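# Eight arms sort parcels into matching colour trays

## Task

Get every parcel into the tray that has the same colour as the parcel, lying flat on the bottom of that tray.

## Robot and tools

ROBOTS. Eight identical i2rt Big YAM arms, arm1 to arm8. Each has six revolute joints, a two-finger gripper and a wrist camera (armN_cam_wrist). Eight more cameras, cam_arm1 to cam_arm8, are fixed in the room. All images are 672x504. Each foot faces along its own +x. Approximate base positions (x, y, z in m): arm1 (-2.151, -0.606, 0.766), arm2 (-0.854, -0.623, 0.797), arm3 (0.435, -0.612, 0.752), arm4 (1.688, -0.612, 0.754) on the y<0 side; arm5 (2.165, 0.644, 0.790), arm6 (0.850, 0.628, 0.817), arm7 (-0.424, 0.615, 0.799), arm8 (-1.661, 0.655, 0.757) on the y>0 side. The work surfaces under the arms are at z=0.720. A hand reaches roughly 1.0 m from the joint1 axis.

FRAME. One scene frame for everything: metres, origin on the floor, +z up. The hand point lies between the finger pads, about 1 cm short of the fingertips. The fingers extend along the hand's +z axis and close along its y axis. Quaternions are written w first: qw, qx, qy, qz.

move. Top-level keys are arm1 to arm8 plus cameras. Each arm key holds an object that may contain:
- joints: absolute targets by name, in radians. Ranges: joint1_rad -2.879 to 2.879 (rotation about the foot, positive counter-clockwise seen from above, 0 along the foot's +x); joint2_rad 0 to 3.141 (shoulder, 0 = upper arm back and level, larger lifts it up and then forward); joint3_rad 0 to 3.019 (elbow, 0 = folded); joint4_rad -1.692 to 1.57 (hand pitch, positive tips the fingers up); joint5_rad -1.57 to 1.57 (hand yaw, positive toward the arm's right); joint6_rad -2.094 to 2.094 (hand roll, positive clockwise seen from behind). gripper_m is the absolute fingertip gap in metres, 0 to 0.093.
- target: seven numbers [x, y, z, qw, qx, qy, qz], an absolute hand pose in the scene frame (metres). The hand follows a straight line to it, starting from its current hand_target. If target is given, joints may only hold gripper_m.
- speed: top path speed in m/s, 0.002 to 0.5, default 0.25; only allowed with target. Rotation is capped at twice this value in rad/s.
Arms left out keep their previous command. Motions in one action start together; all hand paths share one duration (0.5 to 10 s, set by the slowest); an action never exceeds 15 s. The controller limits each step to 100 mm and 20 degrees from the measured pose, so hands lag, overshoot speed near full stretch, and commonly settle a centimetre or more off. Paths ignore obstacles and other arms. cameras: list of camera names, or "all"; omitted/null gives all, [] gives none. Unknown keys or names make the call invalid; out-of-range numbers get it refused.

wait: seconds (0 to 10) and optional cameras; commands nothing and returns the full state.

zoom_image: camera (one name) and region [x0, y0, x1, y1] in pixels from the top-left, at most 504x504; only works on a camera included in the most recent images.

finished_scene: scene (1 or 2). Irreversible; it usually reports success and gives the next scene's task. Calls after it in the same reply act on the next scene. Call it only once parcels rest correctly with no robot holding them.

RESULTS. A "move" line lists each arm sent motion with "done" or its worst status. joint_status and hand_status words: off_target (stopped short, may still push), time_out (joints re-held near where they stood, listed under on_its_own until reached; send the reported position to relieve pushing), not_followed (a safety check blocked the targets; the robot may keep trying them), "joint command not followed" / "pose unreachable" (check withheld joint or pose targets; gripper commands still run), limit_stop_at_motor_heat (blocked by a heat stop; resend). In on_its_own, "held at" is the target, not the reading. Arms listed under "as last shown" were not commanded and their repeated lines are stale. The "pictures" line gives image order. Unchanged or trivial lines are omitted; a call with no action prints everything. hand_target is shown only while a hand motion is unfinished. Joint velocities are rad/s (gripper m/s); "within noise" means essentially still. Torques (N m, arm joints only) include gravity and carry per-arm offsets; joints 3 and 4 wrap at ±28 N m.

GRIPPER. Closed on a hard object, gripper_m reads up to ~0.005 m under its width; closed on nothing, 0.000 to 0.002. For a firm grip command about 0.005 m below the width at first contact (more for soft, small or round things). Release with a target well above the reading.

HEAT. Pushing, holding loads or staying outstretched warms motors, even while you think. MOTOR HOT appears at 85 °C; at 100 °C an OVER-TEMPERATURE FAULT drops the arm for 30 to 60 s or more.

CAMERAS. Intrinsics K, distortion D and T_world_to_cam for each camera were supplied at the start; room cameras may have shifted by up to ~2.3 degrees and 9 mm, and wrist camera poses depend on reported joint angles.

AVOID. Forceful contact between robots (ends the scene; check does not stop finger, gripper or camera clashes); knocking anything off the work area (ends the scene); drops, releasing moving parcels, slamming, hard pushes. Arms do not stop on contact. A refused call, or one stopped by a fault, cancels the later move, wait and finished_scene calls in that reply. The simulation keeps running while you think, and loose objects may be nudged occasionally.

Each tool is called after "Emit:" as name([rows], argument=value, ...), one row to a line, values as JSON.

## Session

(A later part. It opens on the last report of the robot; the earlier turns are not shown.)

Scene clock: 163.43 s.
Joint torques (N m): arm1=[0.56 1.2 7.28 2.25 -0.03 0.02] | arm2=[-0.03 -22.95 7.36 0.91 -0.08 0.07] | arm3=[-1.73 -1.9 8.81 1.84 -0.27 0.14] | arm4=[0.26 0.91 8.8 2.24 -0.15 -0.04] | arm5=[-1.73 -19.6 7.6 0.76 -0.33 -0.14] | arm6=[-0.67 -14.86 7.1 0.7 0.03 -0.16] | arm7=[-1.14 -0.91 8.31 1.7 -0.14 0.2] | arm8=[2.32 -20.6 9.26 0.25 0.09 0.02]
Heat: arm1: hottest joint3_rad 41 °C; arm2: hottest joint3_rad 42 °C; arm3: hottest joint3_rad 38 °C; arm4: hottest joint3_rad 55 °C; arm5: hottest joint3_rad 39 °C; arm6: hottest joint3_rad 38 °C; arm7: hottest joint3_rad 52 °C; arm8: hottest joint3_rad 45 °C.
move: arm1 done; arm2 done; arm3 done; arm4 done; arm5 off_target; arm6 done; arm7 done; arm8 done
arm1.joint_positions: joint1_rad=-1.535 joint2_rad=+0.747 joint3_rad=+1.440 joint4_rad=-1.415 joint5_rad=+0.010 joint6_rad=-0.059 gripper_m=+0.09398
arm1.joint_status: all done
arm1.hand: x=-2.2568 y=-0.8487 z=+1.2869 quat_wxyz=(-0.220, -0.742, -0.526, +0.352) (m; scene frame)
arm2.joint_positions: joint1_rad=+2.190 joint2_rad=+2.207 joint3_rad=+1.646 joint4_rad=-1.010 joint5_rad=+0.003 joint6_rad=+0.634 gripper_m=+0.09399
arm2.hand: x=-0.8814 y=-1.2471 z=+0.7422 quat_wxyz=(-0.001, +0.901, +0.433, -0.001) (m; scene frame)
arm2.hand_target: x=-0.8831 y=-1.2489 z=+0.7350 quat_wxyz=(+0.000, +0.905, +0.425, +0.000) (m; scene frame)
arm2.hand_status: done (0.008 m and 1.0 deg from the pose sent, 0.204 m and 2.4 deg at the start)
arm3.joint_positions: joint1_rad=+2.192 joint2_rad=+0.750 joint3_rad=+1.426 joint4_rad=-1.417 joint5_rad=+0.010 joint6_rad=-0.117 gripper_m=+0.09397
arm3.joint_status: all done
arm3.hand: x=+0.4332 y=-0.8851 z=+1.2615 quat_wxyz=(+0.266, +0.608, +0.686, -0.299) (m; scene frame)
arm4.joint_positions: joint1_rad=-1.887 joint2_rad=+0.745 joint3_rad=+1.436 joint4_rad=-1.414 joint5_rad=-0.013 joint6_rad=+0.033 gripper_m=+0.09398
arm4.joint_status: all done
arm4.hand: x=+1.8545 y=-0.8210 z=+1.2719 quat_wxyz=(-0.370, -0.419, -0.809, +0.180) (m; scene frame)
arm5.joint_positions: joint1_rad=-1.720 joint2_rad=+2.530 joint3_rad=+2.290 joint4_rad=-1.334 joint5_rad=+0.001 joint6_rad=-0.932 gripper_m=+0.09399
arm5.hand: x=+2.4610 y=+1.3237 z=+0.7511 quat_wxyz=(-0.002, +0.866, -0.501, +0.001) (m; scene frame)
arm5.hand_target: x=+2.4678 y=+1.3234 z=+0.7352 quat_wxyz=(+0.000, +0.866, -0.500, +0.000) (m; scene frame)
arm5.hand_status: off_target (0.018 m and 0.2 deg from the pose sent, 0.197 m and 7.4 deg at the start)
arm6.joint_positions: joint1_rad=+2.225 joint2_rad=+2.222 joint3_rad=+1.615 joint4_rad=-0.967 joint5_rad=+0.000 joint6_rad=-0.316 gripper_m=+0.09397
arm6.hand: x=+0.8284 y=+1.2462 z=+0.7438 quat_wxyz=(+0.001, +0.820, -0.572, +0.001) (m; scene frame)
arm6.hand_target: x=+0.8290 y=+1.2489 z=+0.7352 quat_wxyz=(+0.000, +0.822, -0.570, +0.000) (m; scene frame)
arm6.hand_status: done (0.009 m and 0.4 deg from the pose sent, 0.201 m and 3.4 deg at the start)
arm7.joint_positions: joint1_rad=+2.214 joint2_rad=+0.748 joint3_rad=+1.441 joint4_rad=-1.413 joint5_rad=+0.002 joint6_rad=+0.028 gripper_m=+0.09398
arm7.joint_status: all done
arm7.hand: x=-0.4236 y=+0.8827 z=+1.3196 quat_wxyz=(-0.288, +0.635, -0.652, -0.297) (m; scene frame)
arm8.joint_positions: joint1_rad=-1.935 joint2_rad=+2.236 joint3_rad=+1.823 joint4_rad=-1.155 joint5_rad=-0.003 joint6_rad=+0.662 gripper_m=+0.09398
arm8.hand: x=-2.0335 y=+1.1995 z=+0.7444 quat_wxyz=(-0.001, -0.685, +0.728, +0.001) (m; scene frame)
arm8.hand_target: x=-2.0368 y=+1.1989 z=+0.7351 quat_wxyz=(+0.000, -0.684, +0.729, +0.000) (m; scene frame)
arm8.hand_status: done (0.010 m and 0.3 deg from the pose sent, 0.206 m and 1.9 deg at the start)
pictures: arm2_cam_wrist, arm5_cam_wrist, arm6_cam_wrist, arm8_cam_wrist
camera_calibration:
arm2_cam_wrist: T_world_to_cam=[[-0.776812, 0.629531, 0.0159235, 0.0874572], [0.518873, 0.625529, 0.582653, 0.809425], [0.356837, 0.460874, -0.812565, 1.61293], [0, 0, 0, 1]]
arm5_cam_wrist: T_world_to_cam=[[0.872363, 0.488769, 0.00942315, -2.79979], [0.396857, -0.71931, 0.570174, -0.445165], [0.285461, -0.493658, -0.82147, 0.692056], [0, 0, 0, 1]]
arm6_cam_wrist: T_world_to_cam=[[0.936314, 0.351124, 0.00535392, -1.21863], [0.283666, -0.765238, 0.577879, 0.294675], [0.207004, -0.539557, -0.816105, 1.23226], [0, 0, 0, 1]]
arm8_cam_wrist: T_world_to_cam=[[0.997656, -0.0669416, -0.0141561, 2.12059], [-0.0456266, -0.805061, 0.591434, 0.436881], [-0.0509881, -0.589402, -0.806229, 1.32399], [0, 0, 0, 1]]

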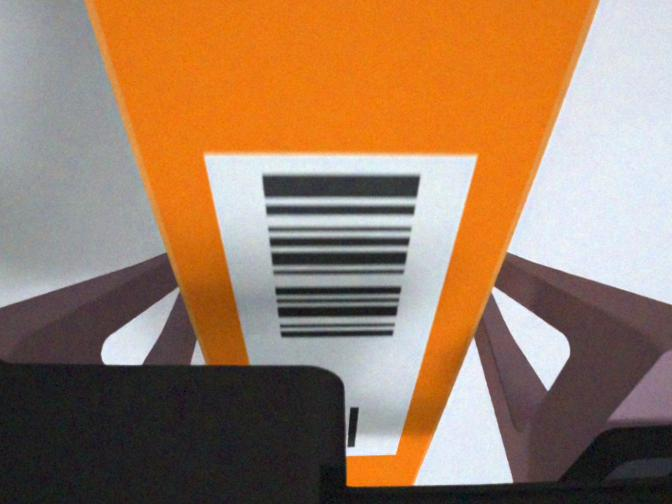

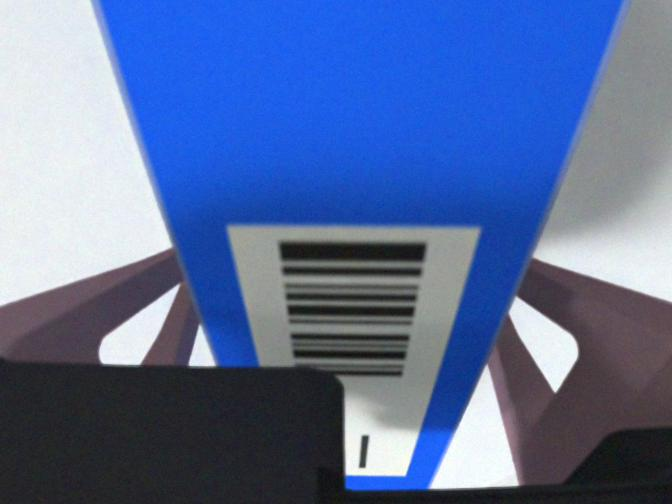

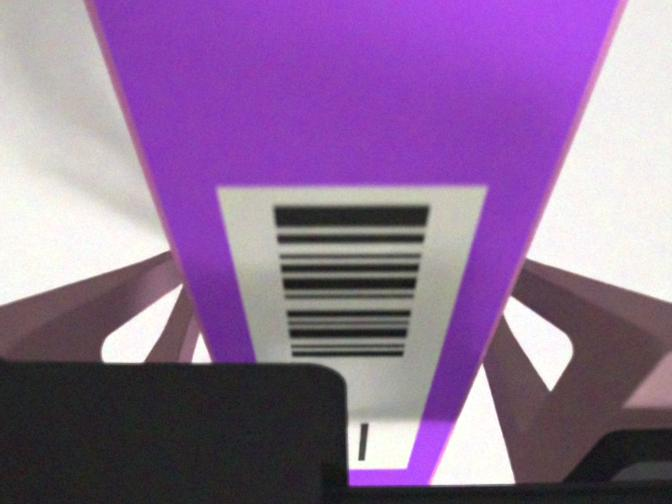

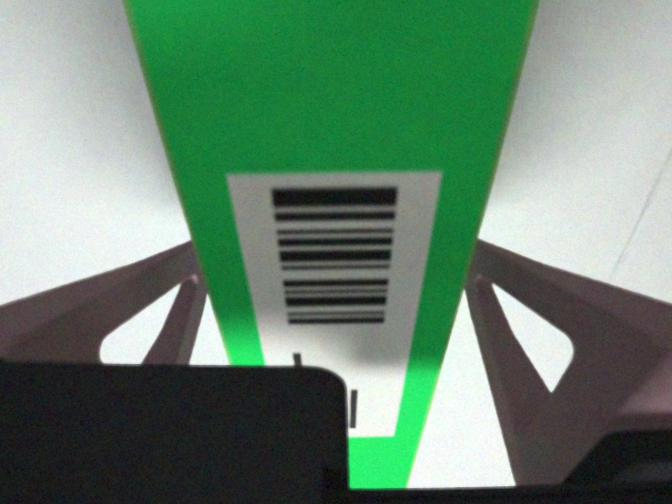

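Emit:
move(arm8={"joints":{"gripper_m":0.052}}, arm2={"joints":{"gripper_m":0.052}}, arm6={"joints":{"gripper_m":0.052}}, arm5={"joints":{"gripper_m":0.052}}, cameras=[])

Emit:
move(arm8={"target":[-2.033,1.189,0.96,0,0.684,-0.729,0],"speed":0.2}, arm2={"target":[-0.882,-1.242,0.96,0,0.905,0.425,0],"speed":0.2}, arm6={"target":[0.829,1.239,0.96,0,0.8216,-0.570,0],"speed":0.2}, arm5={"target":[2.46,1.312,0.96,0,0.866,-0.5,0],"speed":0.2}, cameras=["arm8_cam_wrist","arm2_cam_wrist","arm6_cam_wrist","arm5_cam_wrist"])

Emit:
move(arm8={"joints":{"joint2_rad":1.2,"joint3_rad":1.3,"joint4_rad":-1.66,"joint6_rad":0.3}}, arm2={"joints":{"joint2_rad":1.2,"joint3_rad":1.3,"joint4_rad":-1.66,"joint6_rad":0.3}}, arm6={"joints":{"joint2_rad":1.2,"joint3_rad":1.3,"joint4_rad":-1.66,"joint6_rad":-0.1}}, arm5={"joints":{"joint2_rad":1.2,"joint3_rad":1.3,"joint4_rad":-1.66,"joint6_rad":-0.3}}, cameras=[])

Emit:
move(arm8={"joints":{"joint1_rad":0.368,"joint6_rad":0.0}}, arm2={"joints":{"joint1_rad":-2.22,"joint6_rad":0.0}}, arm6={"joints":{"joint1_rad":-1.187,"joint6_rad":0.0}}, arm5={"joints":{"joint1_rad":1.552,"joint6_rad":0.0}}, arm1={"joints":{"joint1_rad":1.494,"joint6_rad":0.0}}, arm4={"joints":{"joint1_rad":0.175,"joint6_rad":0.0}}, arm3={"joints":{"joint1_rad":-1.368,"joint6_rad":0.0}}, arm7={"joints":{"joint1_rad":-1.056,"joint6_rad":0.0}}, cameras=["cam_arm2","cam_arm8","cam_arm6","cam_arm5"])

Scene clock: 199.10 s.
Heat: arm1: hottest joint3_rad 38 °C; arm2: hottest joint2_rad 39 °C; arm3: hottest joint3_rad 34 °C; arm4: hottest joint3_rad 48 °C; arm5: hottest joint2_rad 39 °C; arm6: hottest joint3_rad 38 °C; arm7: hottest joint3_rad 48 °C; arm8: hottest joint3_rad 40 °C.
move: arm2 off_target; arm5 off_target; arm6 off_target; arm8 off_target
arm2.joint_status: gripper_m off_target (ended at +0.05870, target +0.05200)
arm5.joint_status: gripper_m off_target (ended at +0.05843, target +0.05200)
arm6.joint_status: gripper_m off_target (ended at +0.05948, target +0.05200)
arm8.joint_status: gripper_m off_target (ended at +0.05993, target +0.05200)
pictures: none

Scene clock: 201.10 s.
move: arm2 off_target; arm5 off_target; arm6 off_target; arm8 off_target
arm2.hand_status: off_target (0.021 m and 2.3 deg from the pose sent, 0.218 m and 1.0 deg at the start)
arm5.hand_status: off_target (0.029 m and 0.6 deg from the pose sent, 0.210 m and 0.4 deg at the start; a joint's target at an end of its range on 29 of 60 steps)
arm6.hand_status: off_target (0.036 m and 3.8 deg from the pose sent, 0.216 m and 0.4 deg at the start)
arm8.hand_status: off_target (0.026 m and 2.7 deg from the pose sent, 0.216 m and 0.2 deg at the start)
pictures: arm2_cam_wrist, arm5_cam_wrist, arm6_cam_wrist, arm8_cam_wrist
camera_calibration:
arm2_cam_wrist: T_world_to_cam=[[-0.77638, 0.62924, 0.0359421, 0.0553001], [0.517815, 0.604312, 0.605536, 0.632722], [0.359307, 0.488737, -0.795006, 1.78738], [0, 0, 0, 1]]
arm5_cam_wrist: T_world_to_cam=[[0.872347, 0.488707, 0.0132767, -2.78994], [0.396709, -0.723478, 0.564979, -0.547513], [0.285715, -0.48759, -0.824999, 0.829743], [0, 0, 0, 1]]
arm6_cam_wrist: T_world_to_cam=[[0.936193, 0.351145, -0.0154596, -1.19248], [0.283273, -0.727738, 0.624623, 0.0810191], [0.208083, -0.589147, -0.780774, 1.39612], [0, 0, 0, 1]]
arm8_cam_wrist: T_world_to_cam=[[0.997551, -0.0675633, 0.0181085, 2.08246], [-0.0641546, -0.780577, 0.621759, 0.2148], [-0.027873, -0.621397, -0.783, 1.53199], [0, 0, 0, 1]]

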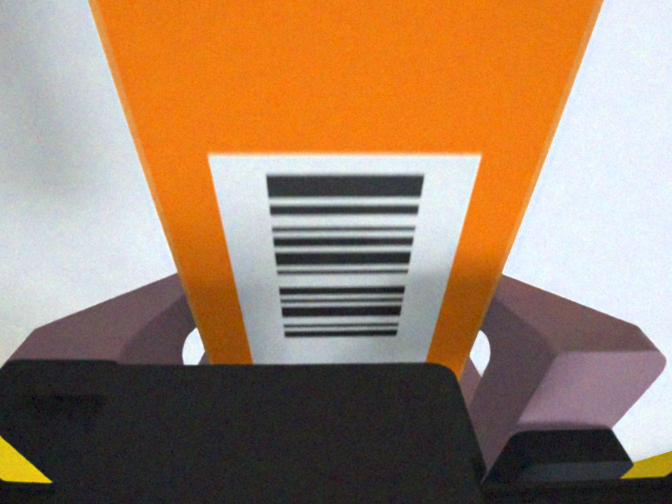

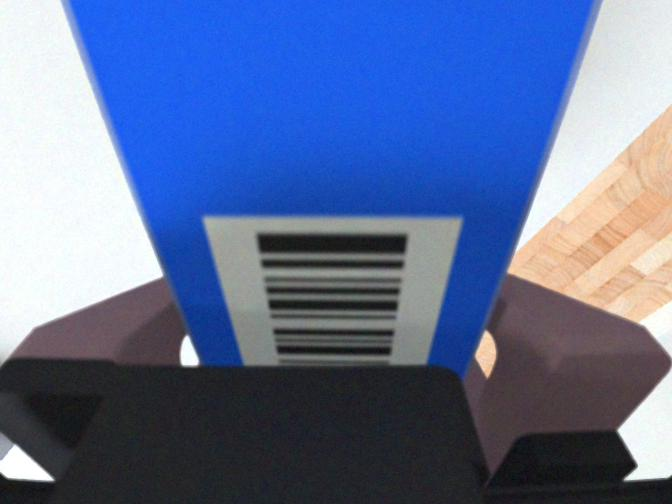

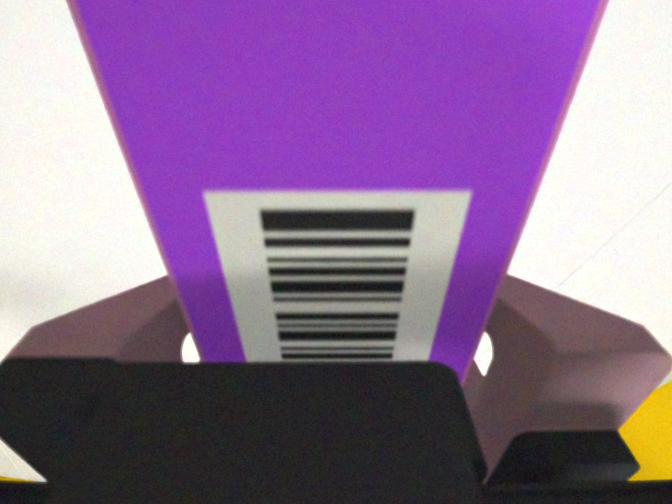

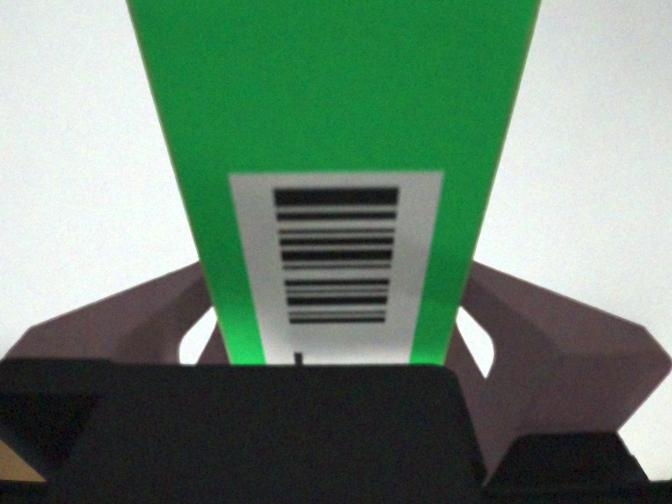

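Scene clock: 202.90 s.
move: arm2 done; arm5 done; arm6 done; arm8 done
arm2.joint_status: all done
arm5.joint_status: all done
arm6.joint_status: all done
arm8.joint_status: all done
pictures: none

Scene clock: 206.67 s.
Joint torques (N m): arm1=[2.32 0.73 7.32 2.11 0.11 0.09] | arm2=[0.5 -8.94 8.43 0.4 -0.06 -0.19] | arm3=[-1.85 -1.67 8.76 1.84 -0.26 0.12] | arm4=[1.26 0.5 8.91 2.22 -0.08 -0.03] | arm5=[-0.97 -6.89 7.34 0.46 -0.08 0.03] | arm6=[-0.21 -5.95 8.84 -0.02 -0.03 -0.02] | arm7=[-1.08 -1.03 8.36 1.7 -0.17 0.02] | arm8=[1.67 -6.95 9.72 -0.28 0.02 -0.09]
move: arm1 done; arm2 done; arm3 done; arm4 done; arm5 done; arm6 done; arm7 done; arm8 done
arm1.joint_positions: joint1_rad=+1.481 joint2_rad=+0.747 joint3_rad=+1.440 joint4_rad=-1.415 joint5_rad=+0.007 joint6_rad=-0.007 gripper_m=+0.09401
arm1.joint_status: all done
arm1.hand: x=-2.0197 y=-0.3675 z=+1.2827 quat_wxyz=(-0.356, +0.464, -0.786, -0.199) (m; scene frame)
arm2.joint_positions: joint1_rad=-2.224 joint2_rad=+1.196 joint3_rad=+1.300 joint4_rad=-1.655 joint5_rad=+0.001 joint6_rad=+0.013 gripper_m=+0.05861
arm2.joint_status: all done
arm2.hand: x=-0.5337 y=-0.5396 z=+1.0988 quat_wxyz=(-0.009, +0.122, -0.993, -0.001) (m; scene frame)
arm3.joint_positions: joint1_rad=-1.354 joint2_rad=+0.750 joint3_rad=+1.426 joint4_rad=-1.417 joint5_rad=+0.010 joint6_rad=-0.015 gripper_m=+0.09401
arm3.joint_status: all done
arm3.hand: x=+0.5381 y=-0.3659 z=+1.2651 quat_wxyz=(-0.343, +0.512, -0.757, -0.218) (m; scene frame)
arm4.joint_positions: joint1_rad=+0.161 joint2_rad=+0.746 joint3_rad=+1.436 joint4_rad=-1.414 joint5_rad=-0.016 joint6_rad=+0.007 gripper_m=+0.09400
arm4.joint_status: all done
arm4.hand: x=+1.8105 y=-0.3647 z=+1.2677 quat_wxyz=(-0.337, +0.482, -0.777, -0.223) (m; scene frame)
arm5.joint_positions: joint1_rad=+1.557 joint2_rad=+1.209 joint3_rad=+1.291 joint4_rad=-1.666 joint5_rad=-0.002 joint6_rad=-0.010 gripper_m=+0.05839
arm5.joint_status: all done
arm5.hand: x=+2.0742 y=+0.3257 z=+1.0823 quat_wxyz=(-0.004, +0.794, +0.607, +0.009) (m; scene frame)
arm6.joint_positions: joint1_rad=-1.191 joint2_rad=+1.207 joint3_rad=+1.295 joint4_rad=-1.654 joint5_rad=+0.002 joint6_rad=-0.007 gripper_m=+0.05948
arm6.joint_status: all done
arm6.hand: x=+0.7713 y=+0.3058 z=+1.1132 quat_wxyz=(+0.000, -0.784, -0.621, +0.002) (m; scene frame)
arm7.joint_positions: joint1_rad=-1.047 joint2_rad=+0.748 joint3_rad=+1.441 joint4_rad=-1.413 joint5_rad=+0.003 joint6_rad=+0.010 gripper_m=+0.09402
arm7.joint_status: all done
arm7.hand: x=-0.4555 y=+0.3461 z=+1.3182 quat_wxyz=(-0.274, -0.684, -0.603, +0.307) (m; scene frame)
arm8.joint_positions: joint1_rad=+0.371 joint2_rad=+1.199 joint3_rad=+1.302 joint4_rad=-1.656 joint5_rad=-0.002 joint6_rad=+0.006 gripper_m=+0.05987
arm8.joint_status: all done
arm8.hand: x=-1.7383 y=+0.3328 z=+1.0592 quat_wxyz=(-0.007, -0.787, -0.617, +0.006) (m; scene frame)
pictures: cam_arm2, cam_arm5, cam_arm6, cam_arm8

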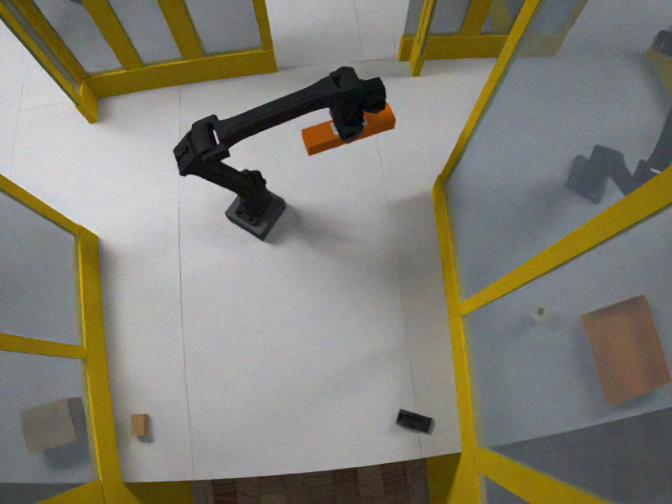

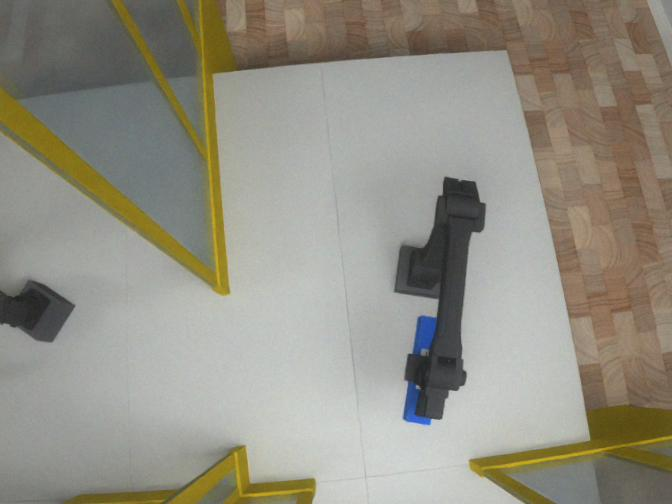

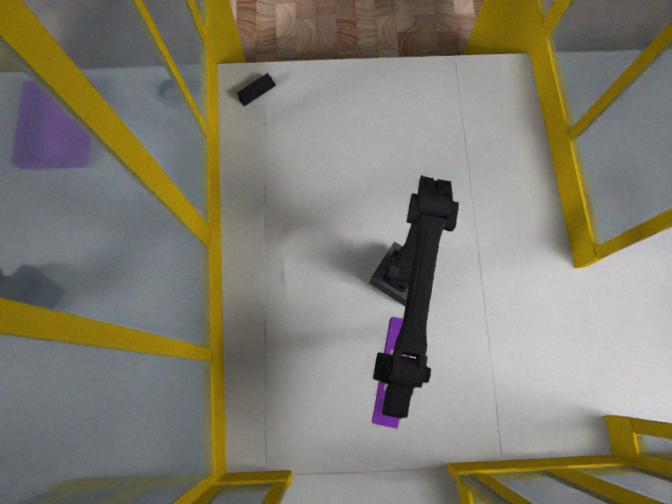

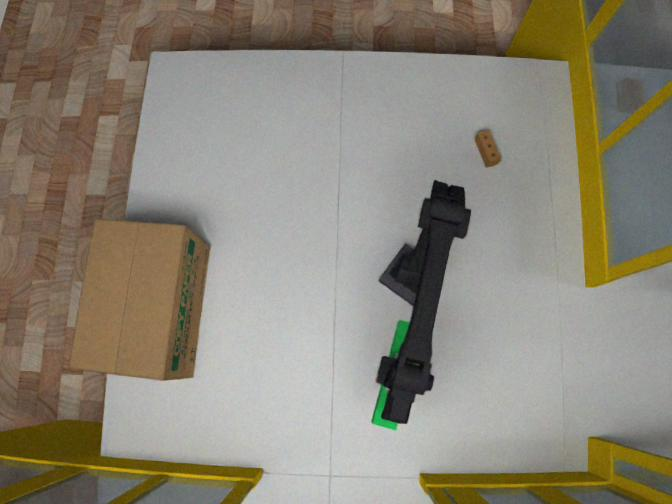

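Emit:
move(arm8={"target":[-1.82,0.0,0.85,0,0.788,0.616,0],"speed":0.25}, arm2={"target":[-0.21,-0.45,0.85,0,0,1,0],"speed":0.25}, arm6={"target":[0.70,0.0,0.85,0,0.809,0.588,0],"speed":0.25}, arm5={"target":[1.98,0.0,0.85,0,0.824,0.566,0],"speed":0.25}, cameras=["cam_arm3","cam_arm4"])

Emit:
move(arm8={"target":[-1.82,0.0,0.737,0,0.788,0.616,0],"speed":0.1}, arm2={"target":[-0.21,-0.45,0.737,0,0,1,0],"speed":0.1}, arm6={"target":[0.70,0.0,0.738,0,0.809,0.588,0],"speed":0.1}, arm5={"target":[1.98,0.0,0.74,0,0.824,0.566,0],"speed":0.1}, cameras=["cam_arm3","cam_arm4"])

Scene clock: 221.47 s.
move: arm2 off_target; arm5 off_target; arm6 off_target; arm8 off_target
arm2.hand_status: off_target (0.017 m and 1.5 deg from the pose sent, 0.418 m and 14.0 deg at the start)
arm5.hand_status: off_target (0.026 m and 2.4 deg from the pose sent, 0.411 m and 5.9 deg at the start)
arm6.hand_status: off_target (0.022 m and 2.0 deg from the pose sent, 0.410 m and 4.7 deg at the start)
arm8.hand_status: off_target (0.018 m and 1.6 deg from the pose sent, 0.401 m and 1.1 deg at the start)
pictures: cam_arm3, cam_arm4

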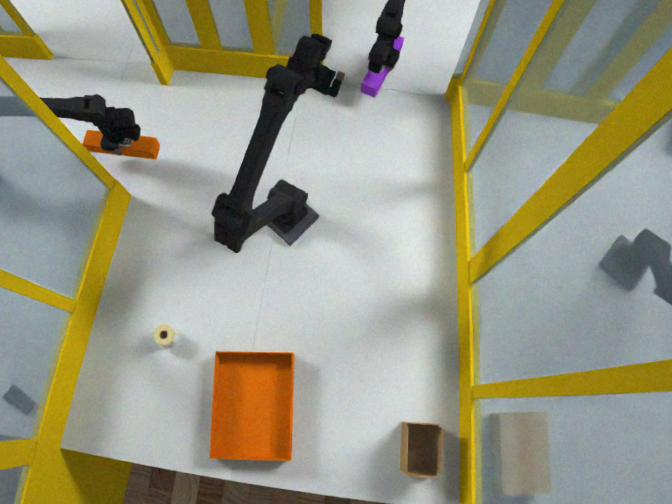

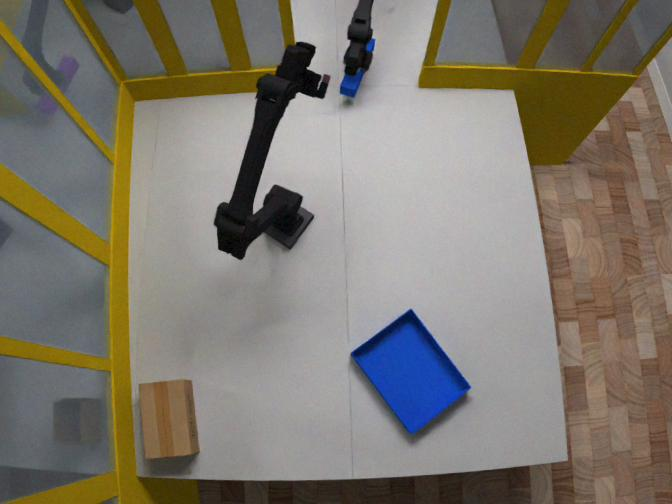

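Scene clock: 223.27 s.
Joint torques (N m): arm1=[2.14 0.5 7.34 2.17 0.1 0.08] | arm2=[0.67 -24.76 7.64 0.92 0.03 0.08] | arm3=[-1.85 -1.67 8.76 1.83 -0.26 0.12] | arm4=[1.26 0.5 8.91 2.22 -0.08 -0.03] | arm5=[-1.44 -18.02 6.22 0.8 -0.03 0.03] | arm6=[-0.32 -15.74 7.46 0.57 0.05 0] | arm7=[-1.26 -0.85 8.39 1.76 -0.17 0.02] | arm8=[1.73 -21.71 9.25 0.27 0.01 -0.03]
move: arm2 done; arm5 done; arm6 done; arm8 off_target
arm1.joint_positions: joint1_rad=+1.481 joint2_rad=+0.747 joint3_rad=+1.440 joint4_rad=-1.415 joint5_rad=+0.007 joint6_rad=-0.007 gripper_m=+0.09401
arm1.hand: x=-2.0197 y=-0.3675 z=+1.2827 quat_wxyz=(-0.356, +0.464, -0.786, -0.199) (m; scene frame)
arm2.joint_positions: joint1_rad=-2.224 joint2_rad=+2.302 joint3_rad=+1.831 joint4_rad=-1.100 joint5_rad=+0.001 joint6_rad=+0.249 gripper_m=+0.05860
arm2.hand: x=-0.2102 y=-0.4542 z=+0.7454 quat_wxyz=(+0.000, +0.004, -1.000, +0.000) (m; scene frame)
arm2.hand_target: x=-0.2100 y=-0.4501 z=+0.7372 quat_wxyz=(+0.000, +0.000, -1.000, +0.000) (m; scene frame)
arm2.hand_status: done (0.009 m and 0.4 deg from the pose sent, 0.104 m and 1.5 deg at the start)
arm3.joint_positions: joint1_rad=-1.354 joint2_rad=+0.750 joint3_rad=+1.426 joint4_rad=-1.417 joint5_rad=+0.010 joint6_rad=-0.015 gripper_m=+0.09401
arm3.hand: x=+0.5381 y=-0.3659 z=+1.2651 quat_wxyz=(-0.343, +0.512, -0.757, -0.218) (m; scene frame)
arm4.joint_positions: joint1_rad=+0.161 joint2_rad=+0.746 joint3_rad=+1.436 joint4_rad=-1.414 joint5_rad=-0.016 joint6_rad=+0.007 gripper_m=+0.09400
arm4.hand: x=+1.8105 y=-0.3647 z=+1.2677 quat_wxyz=(-0.337, +0.482, -0.777, -0.223) (m; scene frame)
arm5.joint_positions: joint1_rad=+1.557 joint2_rad=+2.286 joint3_rad=+1.847 joint4_rad=-1.124 joint5_rad=+0.000 joint6_rad=+0.079 gripper_m=+0.05839
arm5.hand: x=+1.9828 y=+0.0006 z=+0.7491 quat_wxyz=(+0.001, +0.821, +0.572, +0.000) (m; scene frame)
arm5.hand_target: x=+1.9801 y=+0.0002 z=+0.7401 quat_wxyz=(+0.000, +0.824, +0.566, +0.000) (m; scene frame)
arm5.hand_status: done (0.010 m and 0.8 deg from the pose sent, 0.091 m and 2.5 deg at the start)
arm6.joint_positions: joint1_rad=-1.191 joint2_rad=+2.277 joint3_rad=+1.723 joint4_rad=-1.021 joint5_rad=+0.000 joint6_rad=+0.071 gripper_m=+0.05948
arm6.hand: x=+0.6981 y=+0.0033 z=+0.7450 quat_wxyz=(+0.001, -0.808, -0.590, -0.001) (m; scene frame)
arm6.hand_target: x=+0.7002 y=+0.0002 z=+0.7380 quat_wxyz=(+0.000, -0.809, -0.588, +0.000) (m; scene frame)
arm6.hand_status: done (0.008 m and 0.3 deg from the pose sent, 0.101 m and 2.0 deg at the start)
arm7.joint_positions: joint1_rad=-1.047 joint2_rad=+0.748 joint3_rad=+1.441 joint4_rad=-1.413 joint5_rad=+0.003 joint6_rad=+0.010 gripper_m=+0.09402
arm7.hand: x=-0.4555 y=+0.3461 z=+1.3182 quat_wxyz=(-0.274, -0.684, -0.603, +0.307) (m; scene frame)
arm8.joint_positions: joint1_rad=+0.371 joint2_rad=+2.270 joint3_rad=+1.893 joint4_rad=-1.189 joint5_rad=-0.002 joint6_rad=+0.006 gripper_m=+0.05987
arm8.hand: x=-1.8177 y=+0.0000 z=+0.7481 quat_wxyz=(-0.003, -0.787, -0.617, +0.001) (m; scene frame)
arm8.hand_target: x=-1.8198 y=+0.0002 z=+0.7371 quat_wxyz=(+0.000, -0.788, -0.616, +0.000) (m; scene frame)
arm8.hand_status: off_target (0.011 m and 0.4 deg from the pose sent, 0.103 m and 1.6 deg at the start)
pictures: cam_arm3, cam_arm4

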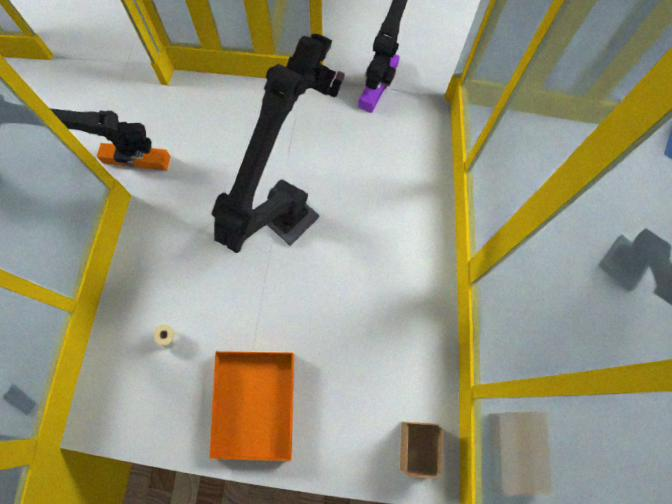

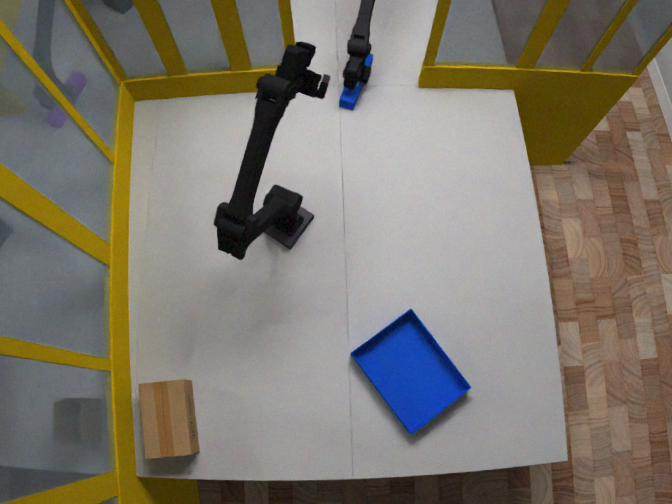

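Emit:
move(arm8={"target":[-1.82,0.0,0.732,0,0.788,0.616,0],"speed":0.1}, arm2={"target":[-0.21,-0.45,0.732,0,0,1,0],"speed":0.1}, arm6={"target":[0.70,0.0,0.735,0,0.809,0.588,0],"speed":0.1}, cameras=[])

Emit:
move(arm8={"joints":{"gripper_m":0.093}}, arm2={"joints":{"gripper_m":0.093}}, arm6={"joints":{"gripper_m":0.093}}, arm5={"joints":{"gripper_m":0.093}}, cameras=[])

Emit:
move(arm8={"target":[-1.82,0.0,0.92,0,0.788,0.616,0],"speed":0.2}, arm2={"target":[-0.21,-0.45,0.92,0,0,1,0],"speed":0.2}, arm6={"target":[0.70,0.0,0.92,0,0.809,0.588,0],"speed":0.2}, arm5={"target":[1.98,0.0,0.92,0,0.824,0.566,0],"speed":0.2}, cameras=[])

Emit:
move(arm8={"joints":{"joint2_rad":0.9,"joint3_rad":1.4,"joint4_rad":-1.5}}, arm2={"joints":{"joint2_rad":0.9,"joint3_rad":1.4,"joint4_rad":-1.5}}, arm6={"joints":{"joint2_rad":0.9,"joint3_rad":1.4,"joint4_rad":-1.5}}, arm5={"joints":{"joint2_rad":0.9,"joint3_rad":1.4,"joint4_rad":-1.5}}, cameras=[])

Emit:
move(arm1={"target":[-1.82,0.0,0.91,0,-0.616,0.788,0],"speed":0.28}, arm3={"target":[0.69,0.01,0.91,0,-0.588,0.809,0],"speed":0.28}, arm4={"target":[1.98,0.0,0.91,0,-0.566,0.824,0],"speed":0.28}, cameras=["arm1_cam_wrist","arm3_cam_wrist","arm4_cam_wrist"])

Scene clock: 245.47 s.
move: arm2 off_target; arm6 off_target; arm8 off_target
arm2.hand_status: off_target (0.014 m and 0.7 deg from the pose sent, 0.014 m and 0.4 deg at the start)
arm6.hand_status: off_target (0.011 m and 0.3 deg from the pose sent, 0.011 m and 0.3 deg at the start)
arm8.hand_status: off_target (0.016 m and 0.9 deg from the pose sent, 0.016 m and 0.4 deg at the start)
pictures: none

Scene clock: 246.10 s.
move: arm2 done; arm5 done; arm6 done; arm8 done
arm2.joint_status: all done
arm5.joint_status: all done
arm6.joint_status: all done
arm8.joint_status: all done
pictures: none

Scene clock: 247.90 s.
move: arm2 off_target; arm5 off_target; arm6 off_target; arm8 off_target
arm2.hand_status: off_target (0.017 m and 1.6 deg from the pose sent, 0.175 m and 0.7 deg at the start)
arm5.hand_status: off_target (0.024 m and 2.4 deg from the pose sent, 0.172 m and 0.7 deg at the start)
arm6.hand_status: off_target (0.035 m and 3.5 deg from the pose sent, 0.175 m and 0.3 deg at the start)
arm8.hand_status: off_target (0.018 m and 1.8 deg from the pose sent, 0.172 m and 0.9 deg at the start)
pictures: none

Scene clock: 249.87 s.
move: arm2 done; arm5 done; arm6 done; arm8 done
arm2.joint_status: all done
arm5.joint_status: all done
arm6.joint_status: all done
arm8.joint_status: all done
pictures: none

Scene clock: 253.00 s.
Joint torques (N m): arm1=[1.55 -19.37 12.56 -0.28 0.18 -0.06] | arm2=[0.73 -3.55 8.27 1.2 0.01 0.06] | arm3=[-0.38 -23.53 14.22 -0.29 -0.18 -0.22] | arm4=[1.44 -17.08 14.68 -0.27 0.01 -0.04] | arm5=[-1.03 -1.96 7.16 0.79 -0.09 0.03] | arm6=[-0.21 -1.2 8.88 0.79 0.04 -0.02] | arm7=[-1.08 -1.08 8.36 1.69 -0.18 0.01] | arm8=[1.44 -2.08 9.55 1.16 0.01 -0.03]
move: arm1 off_target; arm3 off_target; arm4 off_target
arm1.joint_positions: joint1_rad=+1.481 joint2_rad=+2.197 joint3_rad=+2.181 joint4_rad=-1.561 joint5_rad=-0.011 joint6_rad=-0.251 gripper_m=+0.09401
arm1.hand: x=-1.8197 y=-0.0123 z=+0.9066 quat_wxyz=(+0.007, +0.609, -0.793, +0.001) (m; scene frame)
arm1.hand_target: x=-1.8203 y=-0.0005 z=+0.9099 quat_wxyz=(-0.001, +0.616, -0.788, +0.000) (m; scene frame)
arm1.hand_status: off_target (0.013 m and 1.3 deg from the pose sent, 0.560 m and 50.3 deg at the start)
arm2.joint_positions: joint1_rad=-2.224 joint2_rad=+0.897 joint3_rad=+1.401 joint4_rad=-1.492 joint5_rad=+0.001 joint6_rad=+0.250 gripper_m=+0.09292
arm2.hand: x=-0.5556 y=-0.5456 z=+1.2451 quat_wxyz=(-0.278, +0.003, -0.958, -0.072) (m; scene frame)
arm3.joint_positions: joint1_rad=-1.354 joint2_rad=+2.166 joint3_rad=+2.097 joint4_rad=-1.551 joint5_rad=-0.001 joint6_rad=-0.059 gripper_m=+0.09401
arm3.hand: x=+0.6878 y=-0.0035 z=+0.8910 quat_wxyz=(+0.017, +0.580, -0.815, +0.012) (m; scene frame)
arm3.hand_target: x=+0.6896 y=+0.0089 z=+0.9099 quat_wxyz=(-0.001, +0.588, -0.809, +0.000) (m; scene frame)
arm3.hand_status: off_target (0.023 m and 2.6 deg from the pose sent, 0.539 m and 48.1 deg at the start)
arm4.joint_positions: joint1_rad=+0.162 joint2_rad=+2.132 joint3_rad=+2.119 joint4_rad=-1.556 joint5_rad=+0.004 joint6_rad=-0.066 gripper_m=+0.09400
arm4.hand: x=+1.9828 y=-0.0151 z=+0.9085 quat_wxyz=(+0.006, +0.557, -0.831, +0.002) (m; scene frame)
arm4.hand_target: x=+1.9797 y=-0.0007 z=+0.9099 quat_wxyz=(-0.001, +0.566, -0.824, +0.000) (m; scene frame)
arm4.hand_status: off_target (0.015 m and 1.5 deg from the pose sent, 0.538 m and 48.0 deg at the start)
arm5.joint_positions: joint1_rad=+1.557 joint2_rad=+0.903 joint3_rad=+1.393 joint4_rad=-1.490 joint5_rad=+0.000 joint6_rad=+0.080 gripper_m=+0.09288
arm5.hand: x=+2.0783 y=+0.3428 z=+1.2308 quat_wxyz=(+0.177, +0.789, +0.548, -0.214) (m; scene frame)
arm6.joint_positions: joint1_rad=-1.191 joint2_rad=+0.896 joint3_rad=+1.394 joint4_rad=-1.493 joint5_rad=-0.001 joint6_rad=+0.072 gripper_m=+0.09289
arm6.hand: x=+0.7775 y=+0.3294 z=+1.2618 quat_wxyz=(-0.183, -0.775, -0.565, +0.216) (m; scene frame)
arm7.joint_positions: joint1_rad=-1.047 joint2_rad=+0.748 joint3_rad=+1.441 joint4_rad=-1.413 joint5_rad=+0.003 joint6_rad=+0.010 gripper_m=+0.09402
arm7.hand: x=-0.4555 y=+0.3461 z=+1.3182 quat_wxyz=(-0.274, -0.684, -0.603, +0.307) (m; scene frame)
arm8.joint_positions: joint1_rad=+0.371 joint2_rad=+0.898 joint3_rad=+1.402 joint4_rad=-1.508 joint5_rad=-0.002 joint6_rad=+0.006 gripper_m=+0.09292
arm8.hand: x=-1.7321 y=+0.3585 z=+1.2038 quat_wxyz=(-0.175, -0.755, -0.593, +0.219) (m; scene frame)
pictures: arm1_cam_wrist, arm3_cam_wrist, arm4_cam_wrist
camera_calibration:
arm1_cam_wrist: T_world_to_cam=[[0.96166, -0.274041, -0.0105718, 1.75715], [-0.216421, -0.782011, 0.584483, -0.928592], [-0.168439, -0.559786, -0.811337, 0.548757], [0, 0, 0, 1]]
arm3_cam_wrist: T_world_to_cam=[[0.943133, -0.332287, 0.00930042, -0.659255], [-0.267545, -0.742176, 0.614487, -0.360248], [-0.197284, -0.582031, -0.788872, 0.960534], [0, 0, 0, 1]]
arm4_cam_wrist: T_world_to_cam=[[0.930102, -0.367199, 0.00866469, -1.86025], [-0.301059, -0.748635, 0.590685, 0.0537498], [-0.210412, -0.552006, -0.806856, 1.26679], [0, 0, 0, 1]]

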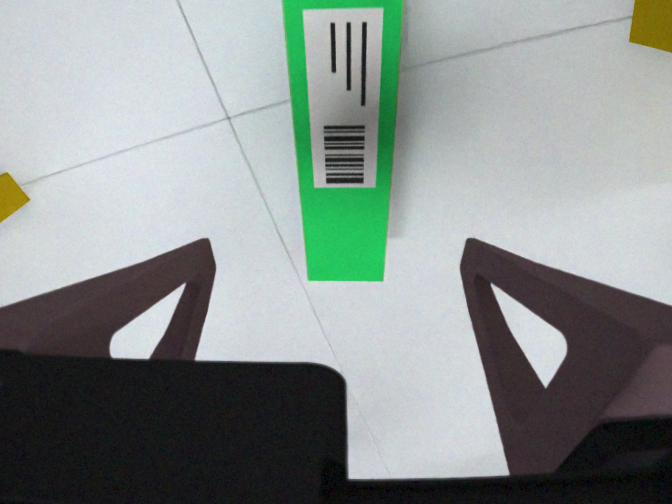

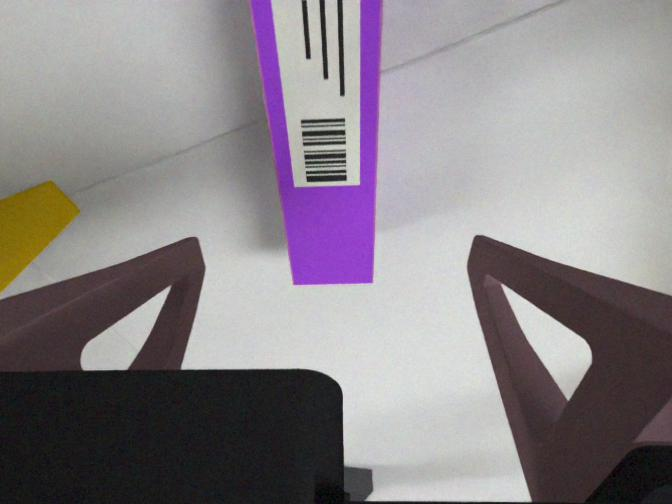

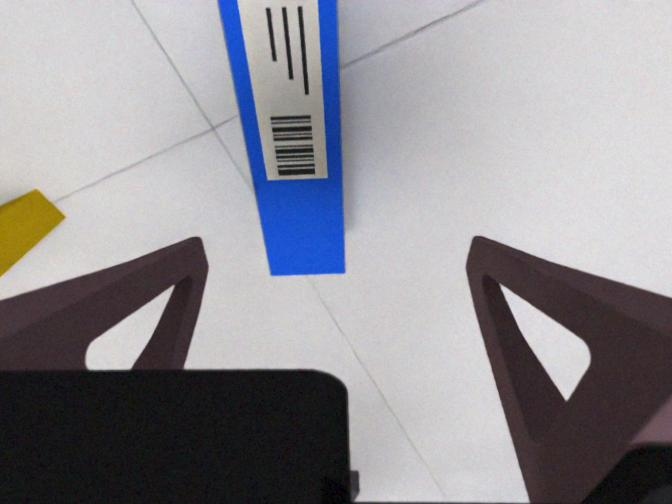

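Emit:
move(arm1={"target":[-1.812,0.003,0.735,0,-0.616,0.788,0],"speed":0.13}, arm3={"target":[0.687,0.021,0.737,0,-0.588,0.809,0],"speed":0.13}, arm4={"target":[1.967,0.015,0.735,0,-0.581,0.814,0],"speed":0.13}, cameras=["arm1_cam_wrist","arm3_cam_wrist","arm4_cam_wrist"])

Scene clock: 276.53 s.
Joint torques (N m): arm1=[1.67 -20.6 7.97 0.79 0.16 -0.06] | arm2=[0.73 -3.55 8.27 1.2 0.01 0.06] | arm3=[0.5 -24.64 9.03 0.61 -0.2 -0.11] | arm4=[1.38 -18.08 9.73 0.79 0.01 -0.04] | arm5=[-0.85 -1.79 7.28 0.68 -0.05 0.08] | arm6=[-0.26 -1.2 8.87 0.8 0.04 -0.03] | arm7=[-1.08 -0.79 8.36 1.69 -0.18 0.03] | arm8=[1.38 -2.26 9.51 1.06 0.02 -0.04]
move: arm1 off_target; arm3 off_target; arm4 off_target
arm1.joint_positions: joint1_rad=+1.481 joint2_rad=+2.331 joint3_rad=+2.004 joint4_rad=-1.225 joint5_rad=-0.011 joint6_rad=-0.258 gripper_m=+0.09401
arm1.hand: x=-1.8098 y=+0.0027 z=+0.7500 quat_wxyz=(-0.005, +0.611, -0.791, -0.003) (m; scene frame)
arm1.hand_target: x=-1.8121 y=+0.0028 z=+0.7353 quat_wxyz=(+0.000, +0.616, -0.788, +0.000) (m; scene frame)
arm1.hand_status: off_target (0.015 m and 0.9 deg from the pose sent, 0.173 m and 1.3 deg at the start)
arm2, arm5, arm6, arm7, arm8: as last shown
arm3.joint_positions: joint1_rad=-1.354 joint2_rad=+2.302 joint3_rad=+1.930 joint4_rad=-1.220 joint5_rad=-0.001 joint6_rad=-0.059 gripper_m=+0.09401
arm3.hand: x=+0.6949 y=+0.0125 z=+0.7390 quat_wxyz=(+0.005, +0.580, -0.815, +0.004) (m; scene frame)
arm3.hand_target: x=+0.6870 y=+0.0207 z=+0.7370 quat_wxyz=(+0.000, +0.588, -0.809, +0.000) (m; scene frame)
arm3.hand_status: off_target (0.012 m and 1.4 deg from the pose sent, 0.156 m and 2.6 deg at the start)
arm4.joint_positions: joint1_rad=+0.188 joint2_rad=+2.268 joint3_rad=+1.942 joint4_rad=-1.217 joint5_rad=+0.005 joint6_rad=-0.078 gripper_m=+0.09400
arm4.hand: x=+1.9752 y=+0.0112 z=+0.7531 quat_wxyz=(-0.006, +0.572, -0.820, -0.004) (m; scene frame)
arm4.hand_target: x=+1.9668 y=+0.0144 z=+0.7353 quat_wxyz=(+0.000, +0.581, -0.814, +0.000) (m; scene frame)
arm4.hand_status: off_target (0.020 m and 1.5 deg from the pose sent, 0.177 m and 3.5 deg at the start)
pictures: arm1_cam_wrist, arm3_cam_wrist, arm4_cam_wrist
camera_calibration:
arm1_cam_wrist: T_world_to_cam=[[0.963458, -0.267815, -0.00480174, 1.74902], [-0.218344, -0.795617, 0.565083, -0.812117], [-0.155158, -0.543386, -0.82502, 0.466087], [0, 0, 0, 1]]
arm3_cam_wrist: T_world_to_cam=[[0.943056, -0.332459, 0.0107607, -0.660274], [-0.273669, -0.75709, 0.593228, -0.232934], [-0.189077, -0.562392, -0.804963, 0.857281], [0, 0, 0, 1]]
arm4_cam_wrist: T_world_to_cam=[[0.942887, -0.332932, 0.0109414, -1.86949], [-0.279558, -0.773013, 0.569472, 0.136725], [-0.181138, -0.540006, -0.821938, 1.10766], [0, 0, 0, 1]]

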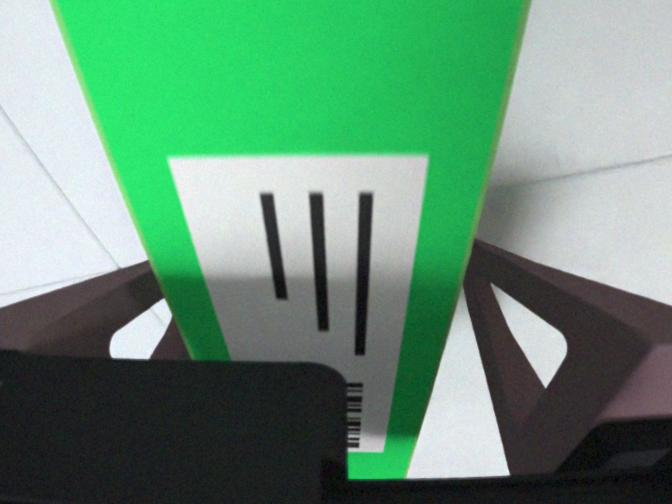

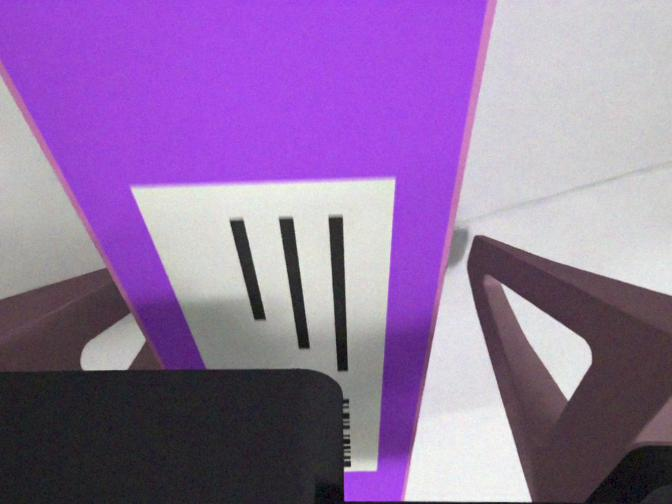

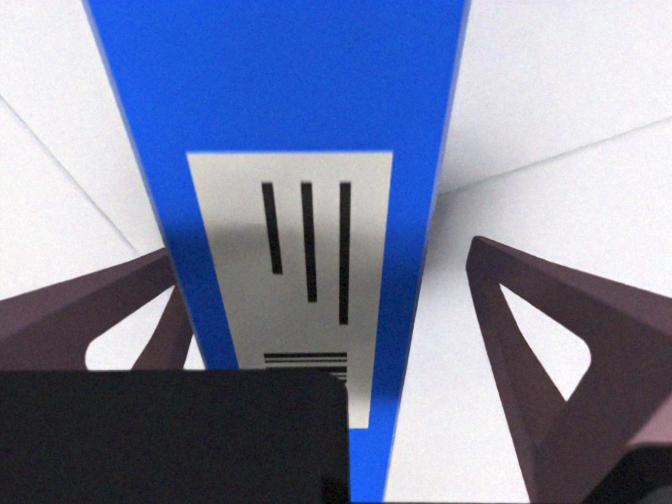

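Emit:
move(arm1={"joints":{"gripper_m":0.052}}, arm3={"joints":{"gripper_m":0.052}}, arm4={"joints":{"gripper_m":0.052}}, cameras=[])

Emit:
move(arm1={"target":[-1.812,-0.006,0.95,0,-0.616,0.788,0],"speed":0.2}, arm3={"target":[0.692,0.01,0.95,0,-0.588,0.809,0],"speed":0.2}, arm4={"target":[1.972,0.003,0.95,0,-0.581,0.814,0],"speed":0.2}, cameras=["arm1_cam_wrist","arm3_cam_wrist","arm4_cam_wrist"])

Emit:
move(arm1={"joints":{"joint2_rad":1.2,"joint3_rad":1.3,"joint4_rad":-1.66,"joint6_rad":0}}, arm3={"joints":{"joint2_rad":1.2,"joint3_rad":1.3,"joint4_rad":-1.66,"joint6_rad":0}}, arm4={"joints":{"joint2_rad":1.2,"joint3_rad":1.3,"joint4_rad":-1.66,"joint6_rad":0}}, cameras=[])

Scene clock: 296.60 s.
Heat: arm1: hottest joint3_rad 38 °C; arm2: hottest joint3_rad 36 °C; arm3: hottest joint3_rad 34 °C; arm4: hottest joint3_rad 47 °C; arm5: hottest joint3_rad 37 °C; arm6: hottest joint3_rad 36 °C; arm7: hottest joint3_rad 43 °C; arm8: hottest joint3_rad 38 °C.
move: arm1 off_target; arm3 off_target; arm4 off_target
arm1.joint_status: gripper_m off_target (ended at +0.05937, target +0.05200)
arm3.joint_status: gripper_m off_target (ended at +0.05875, target +0.05200)
arm4.joint_status: gripper_m off_target (ended at +0.05947, target +0.05200)
pictures: none

Scene clock: 298.60 s.
move: arm1 off_target; arm3 off_target; arm4 off_target
arm1.hand_status: off_target (0.013 m and 1.2 deg from the pose sent, 0.200 m and 0.9 deg at the start)
arm3.hand_status: off_target (0.030 m and 3.3 deg from the pose sent, 0.211 m and 1.4 deg at the start; pose on its path clipped on 9 of 60 steps)
arm4.hand_status: off_target (0.017 m and 1.9 deg from the pose sent, 0.197 m and 1.5 deg at the start)
pictures: arm1_cam_wrist, arm3_cam_wrist, arm4_cam_wrist
camera_calibration:
arm1_cam_wrist: T_world_to_cam=[[0.965581, -0.25982, -0.0120854, 1.76674], [-0.202929, -0.78159, 0.589861, -0.931277], [-0.162704, -0.567107, -0.807414, 0.584589], [0, 0, 0, 1]]
arm3_cam_wrist: T_world_to_cam=[[0.943925, -0.330052, 0.00837994, -0.659293], [-0.262378, -0.734491, 0.625845, -0.391258], [-0.200406, -0.592949, -0.779903, 0.980564], [0, 0, 0, 1]]
arm4_cam_wrist: T_world_to_cam=[[0.9469, -0.321456, 0.00677072, -1.87485], [-0.259513, -0.751666, 0.606342, -0.0585952], [-0.189823, -0.575903, -0.795175, 1.23923], [0, 0, 0, 1]]

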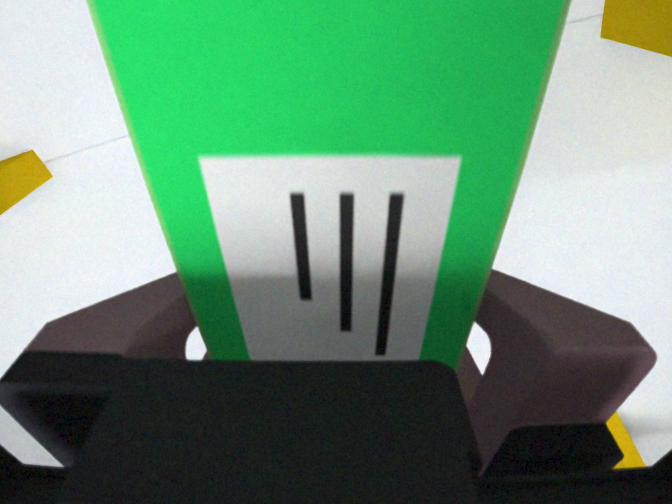

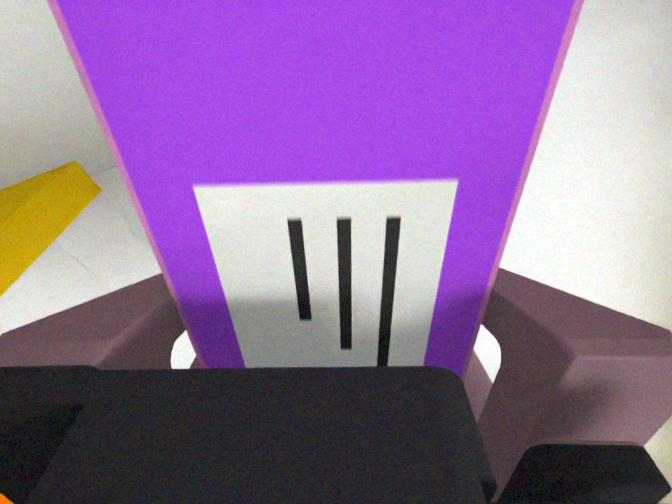

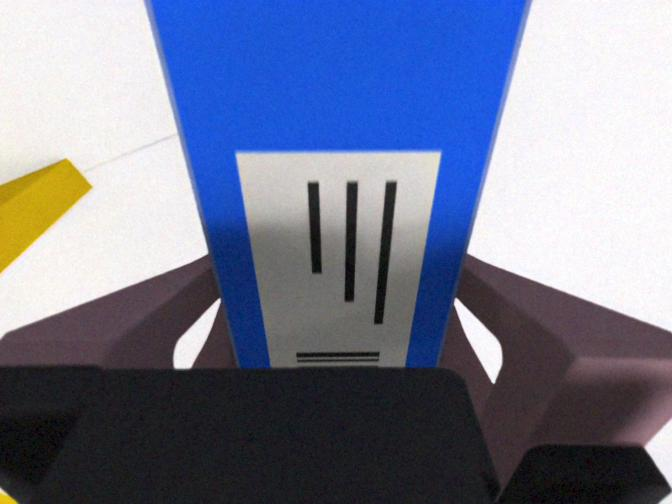

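Scene clock: 300.23 s.
Joint torques (N m): arm1=[0.44 -7.59 8.16 0.49 0.17 0.08] | arm2=[0.73 -3.55 8.25 1.18 0.01 0.06] | arm3=[-0.62 -9.35 9.63 0.17 -0.17 0.13] | arm4=[0.26 -7.24 9.94 0.38 0 0.12] | arm5=[-1.32 -2.26 7.32 0.81 -0.07 0.04] | arm6=[-0.32 -1.2 8.87 0.77 0.04 -0.03] | arm7=[-1.14 -0.97 8.36 1.69 -0.16 0.02] | arm8=[1.67 -1.9 9.55 1.07 0.02 -0.04]
move: arm1 done; arm3 done; arm4 done
arm1.joint_positions: joint1_rad=+1.481 joint2_rad=+1.206 joint3_rad=+1.307 joint4_rad=-1.667 joint5_rad=-0.010 joint6_rad=-0.008 gripper_m=+0.05935
arm1.joint_status: all done
arm1.hand: x=-1.9908 y=-0.3136 z=+1.0649 quat_wxyz=(+0.001, +0.508, -0.861, -0.001) (m; scene frame)
arm2.joint_positions: joint1_rad=-2.224 joint2_rad=+0.897 joint3_rad=+1.401 joint4_rad=-1.492 joint5_rad=+0.001 joint6_rad=+0.250 gripper_m=+0.09292
arm2.hand: x=-0.5556 y=-0.5456 z=+1.2451 quat_wxyz=(-0.278, +0.003, -0.958, -0.072) (m; scene frame)
arm3.joint_positions: joint1_rad=-1.354 joint2_rad=+1.201 joint3_rad=+1.295 joint4_rad=-1.660 joint5_rad=-0.001 joint6_rad=-0.016 gripper_m=+0.05872
arm3.joint_status: all done
arm3.hand: x=+0.5603 y=-0.3092 z=+1.0522 quat_wxyz=(-0.005, +0.562, -0.827, -0.002) (m; scene frame)
arm4.joint_positions: joint1_rad=+0.188 joint2_rad=+1.208 joint3_rad=+1.304 joint4_rad=-1.664 joint5_rad=+0.005 joint6_rad=-0.009 gripper_m=+0.05944
arm4.joint_status: all done
arm4.hand: x=+1.8309 y=-0.3077 z=+1.0484 quat_wxyz=(+0.005, +0.543, -0.840, +0.002) (m; scene frame)
arm5.joint_positions: joint1_rad=+1.557 joint2_rad=+0.903 joint3_rad=+1.393 joint4_rad=-1.490 joint5_rad=+0.000 joint6_rad=+0.080 gripper_m=+0.09288
arm5.hand: x=+2.0783 y=+0.3428 z=+1.2308 quat_wxyz=(+0.177, +0.789, +0.548, -0.214) (m; scene frame)
arm6.joint_positions: joint1_rad=-1.191 joint2_rad=+0.896 joint3_rad=+1.394 joint4_rad=-1.493 joint5_rad=-0.001 joint6_rad=+0.072 gripper_m=+0.09289
arm6.hand: x=+0.7775 y=+0.3294 z=+1.2618 quat_wxyz=(-0.183, -0.775, -0.565, +0.216) (m; scene frame)
arm7.joint_positions: joint1_rad=-1.047 joint2_rad=+0.748 joint3_rad=+1.441 joint4_rad=-1.413 joint5_rad=+0.003 joint6_rad=+0.009 gripper_m=+0.09402
arm7.hand: x=-0.4555 y=+0.3461 z=+1.3182 quat_wxyz=(-0.274, -0.684, -0.603, +0.307) (m; scene frame)
arm8.joint_positions: joint1_rad=+0.371 joint2_rad=+0.898 joint3_rad=+1.402 joint4_rad=-1.508 joint5_rad=-0.002 joint6_rad=+0.006 gripper_m=+0.09292
arm8.hand: x=-1.7321 y=+0.3585 z=+1.2038 quat_wxyz=(-0.175, -0.755, -0.593, +0.219) (m; scene frame)
pictures: none


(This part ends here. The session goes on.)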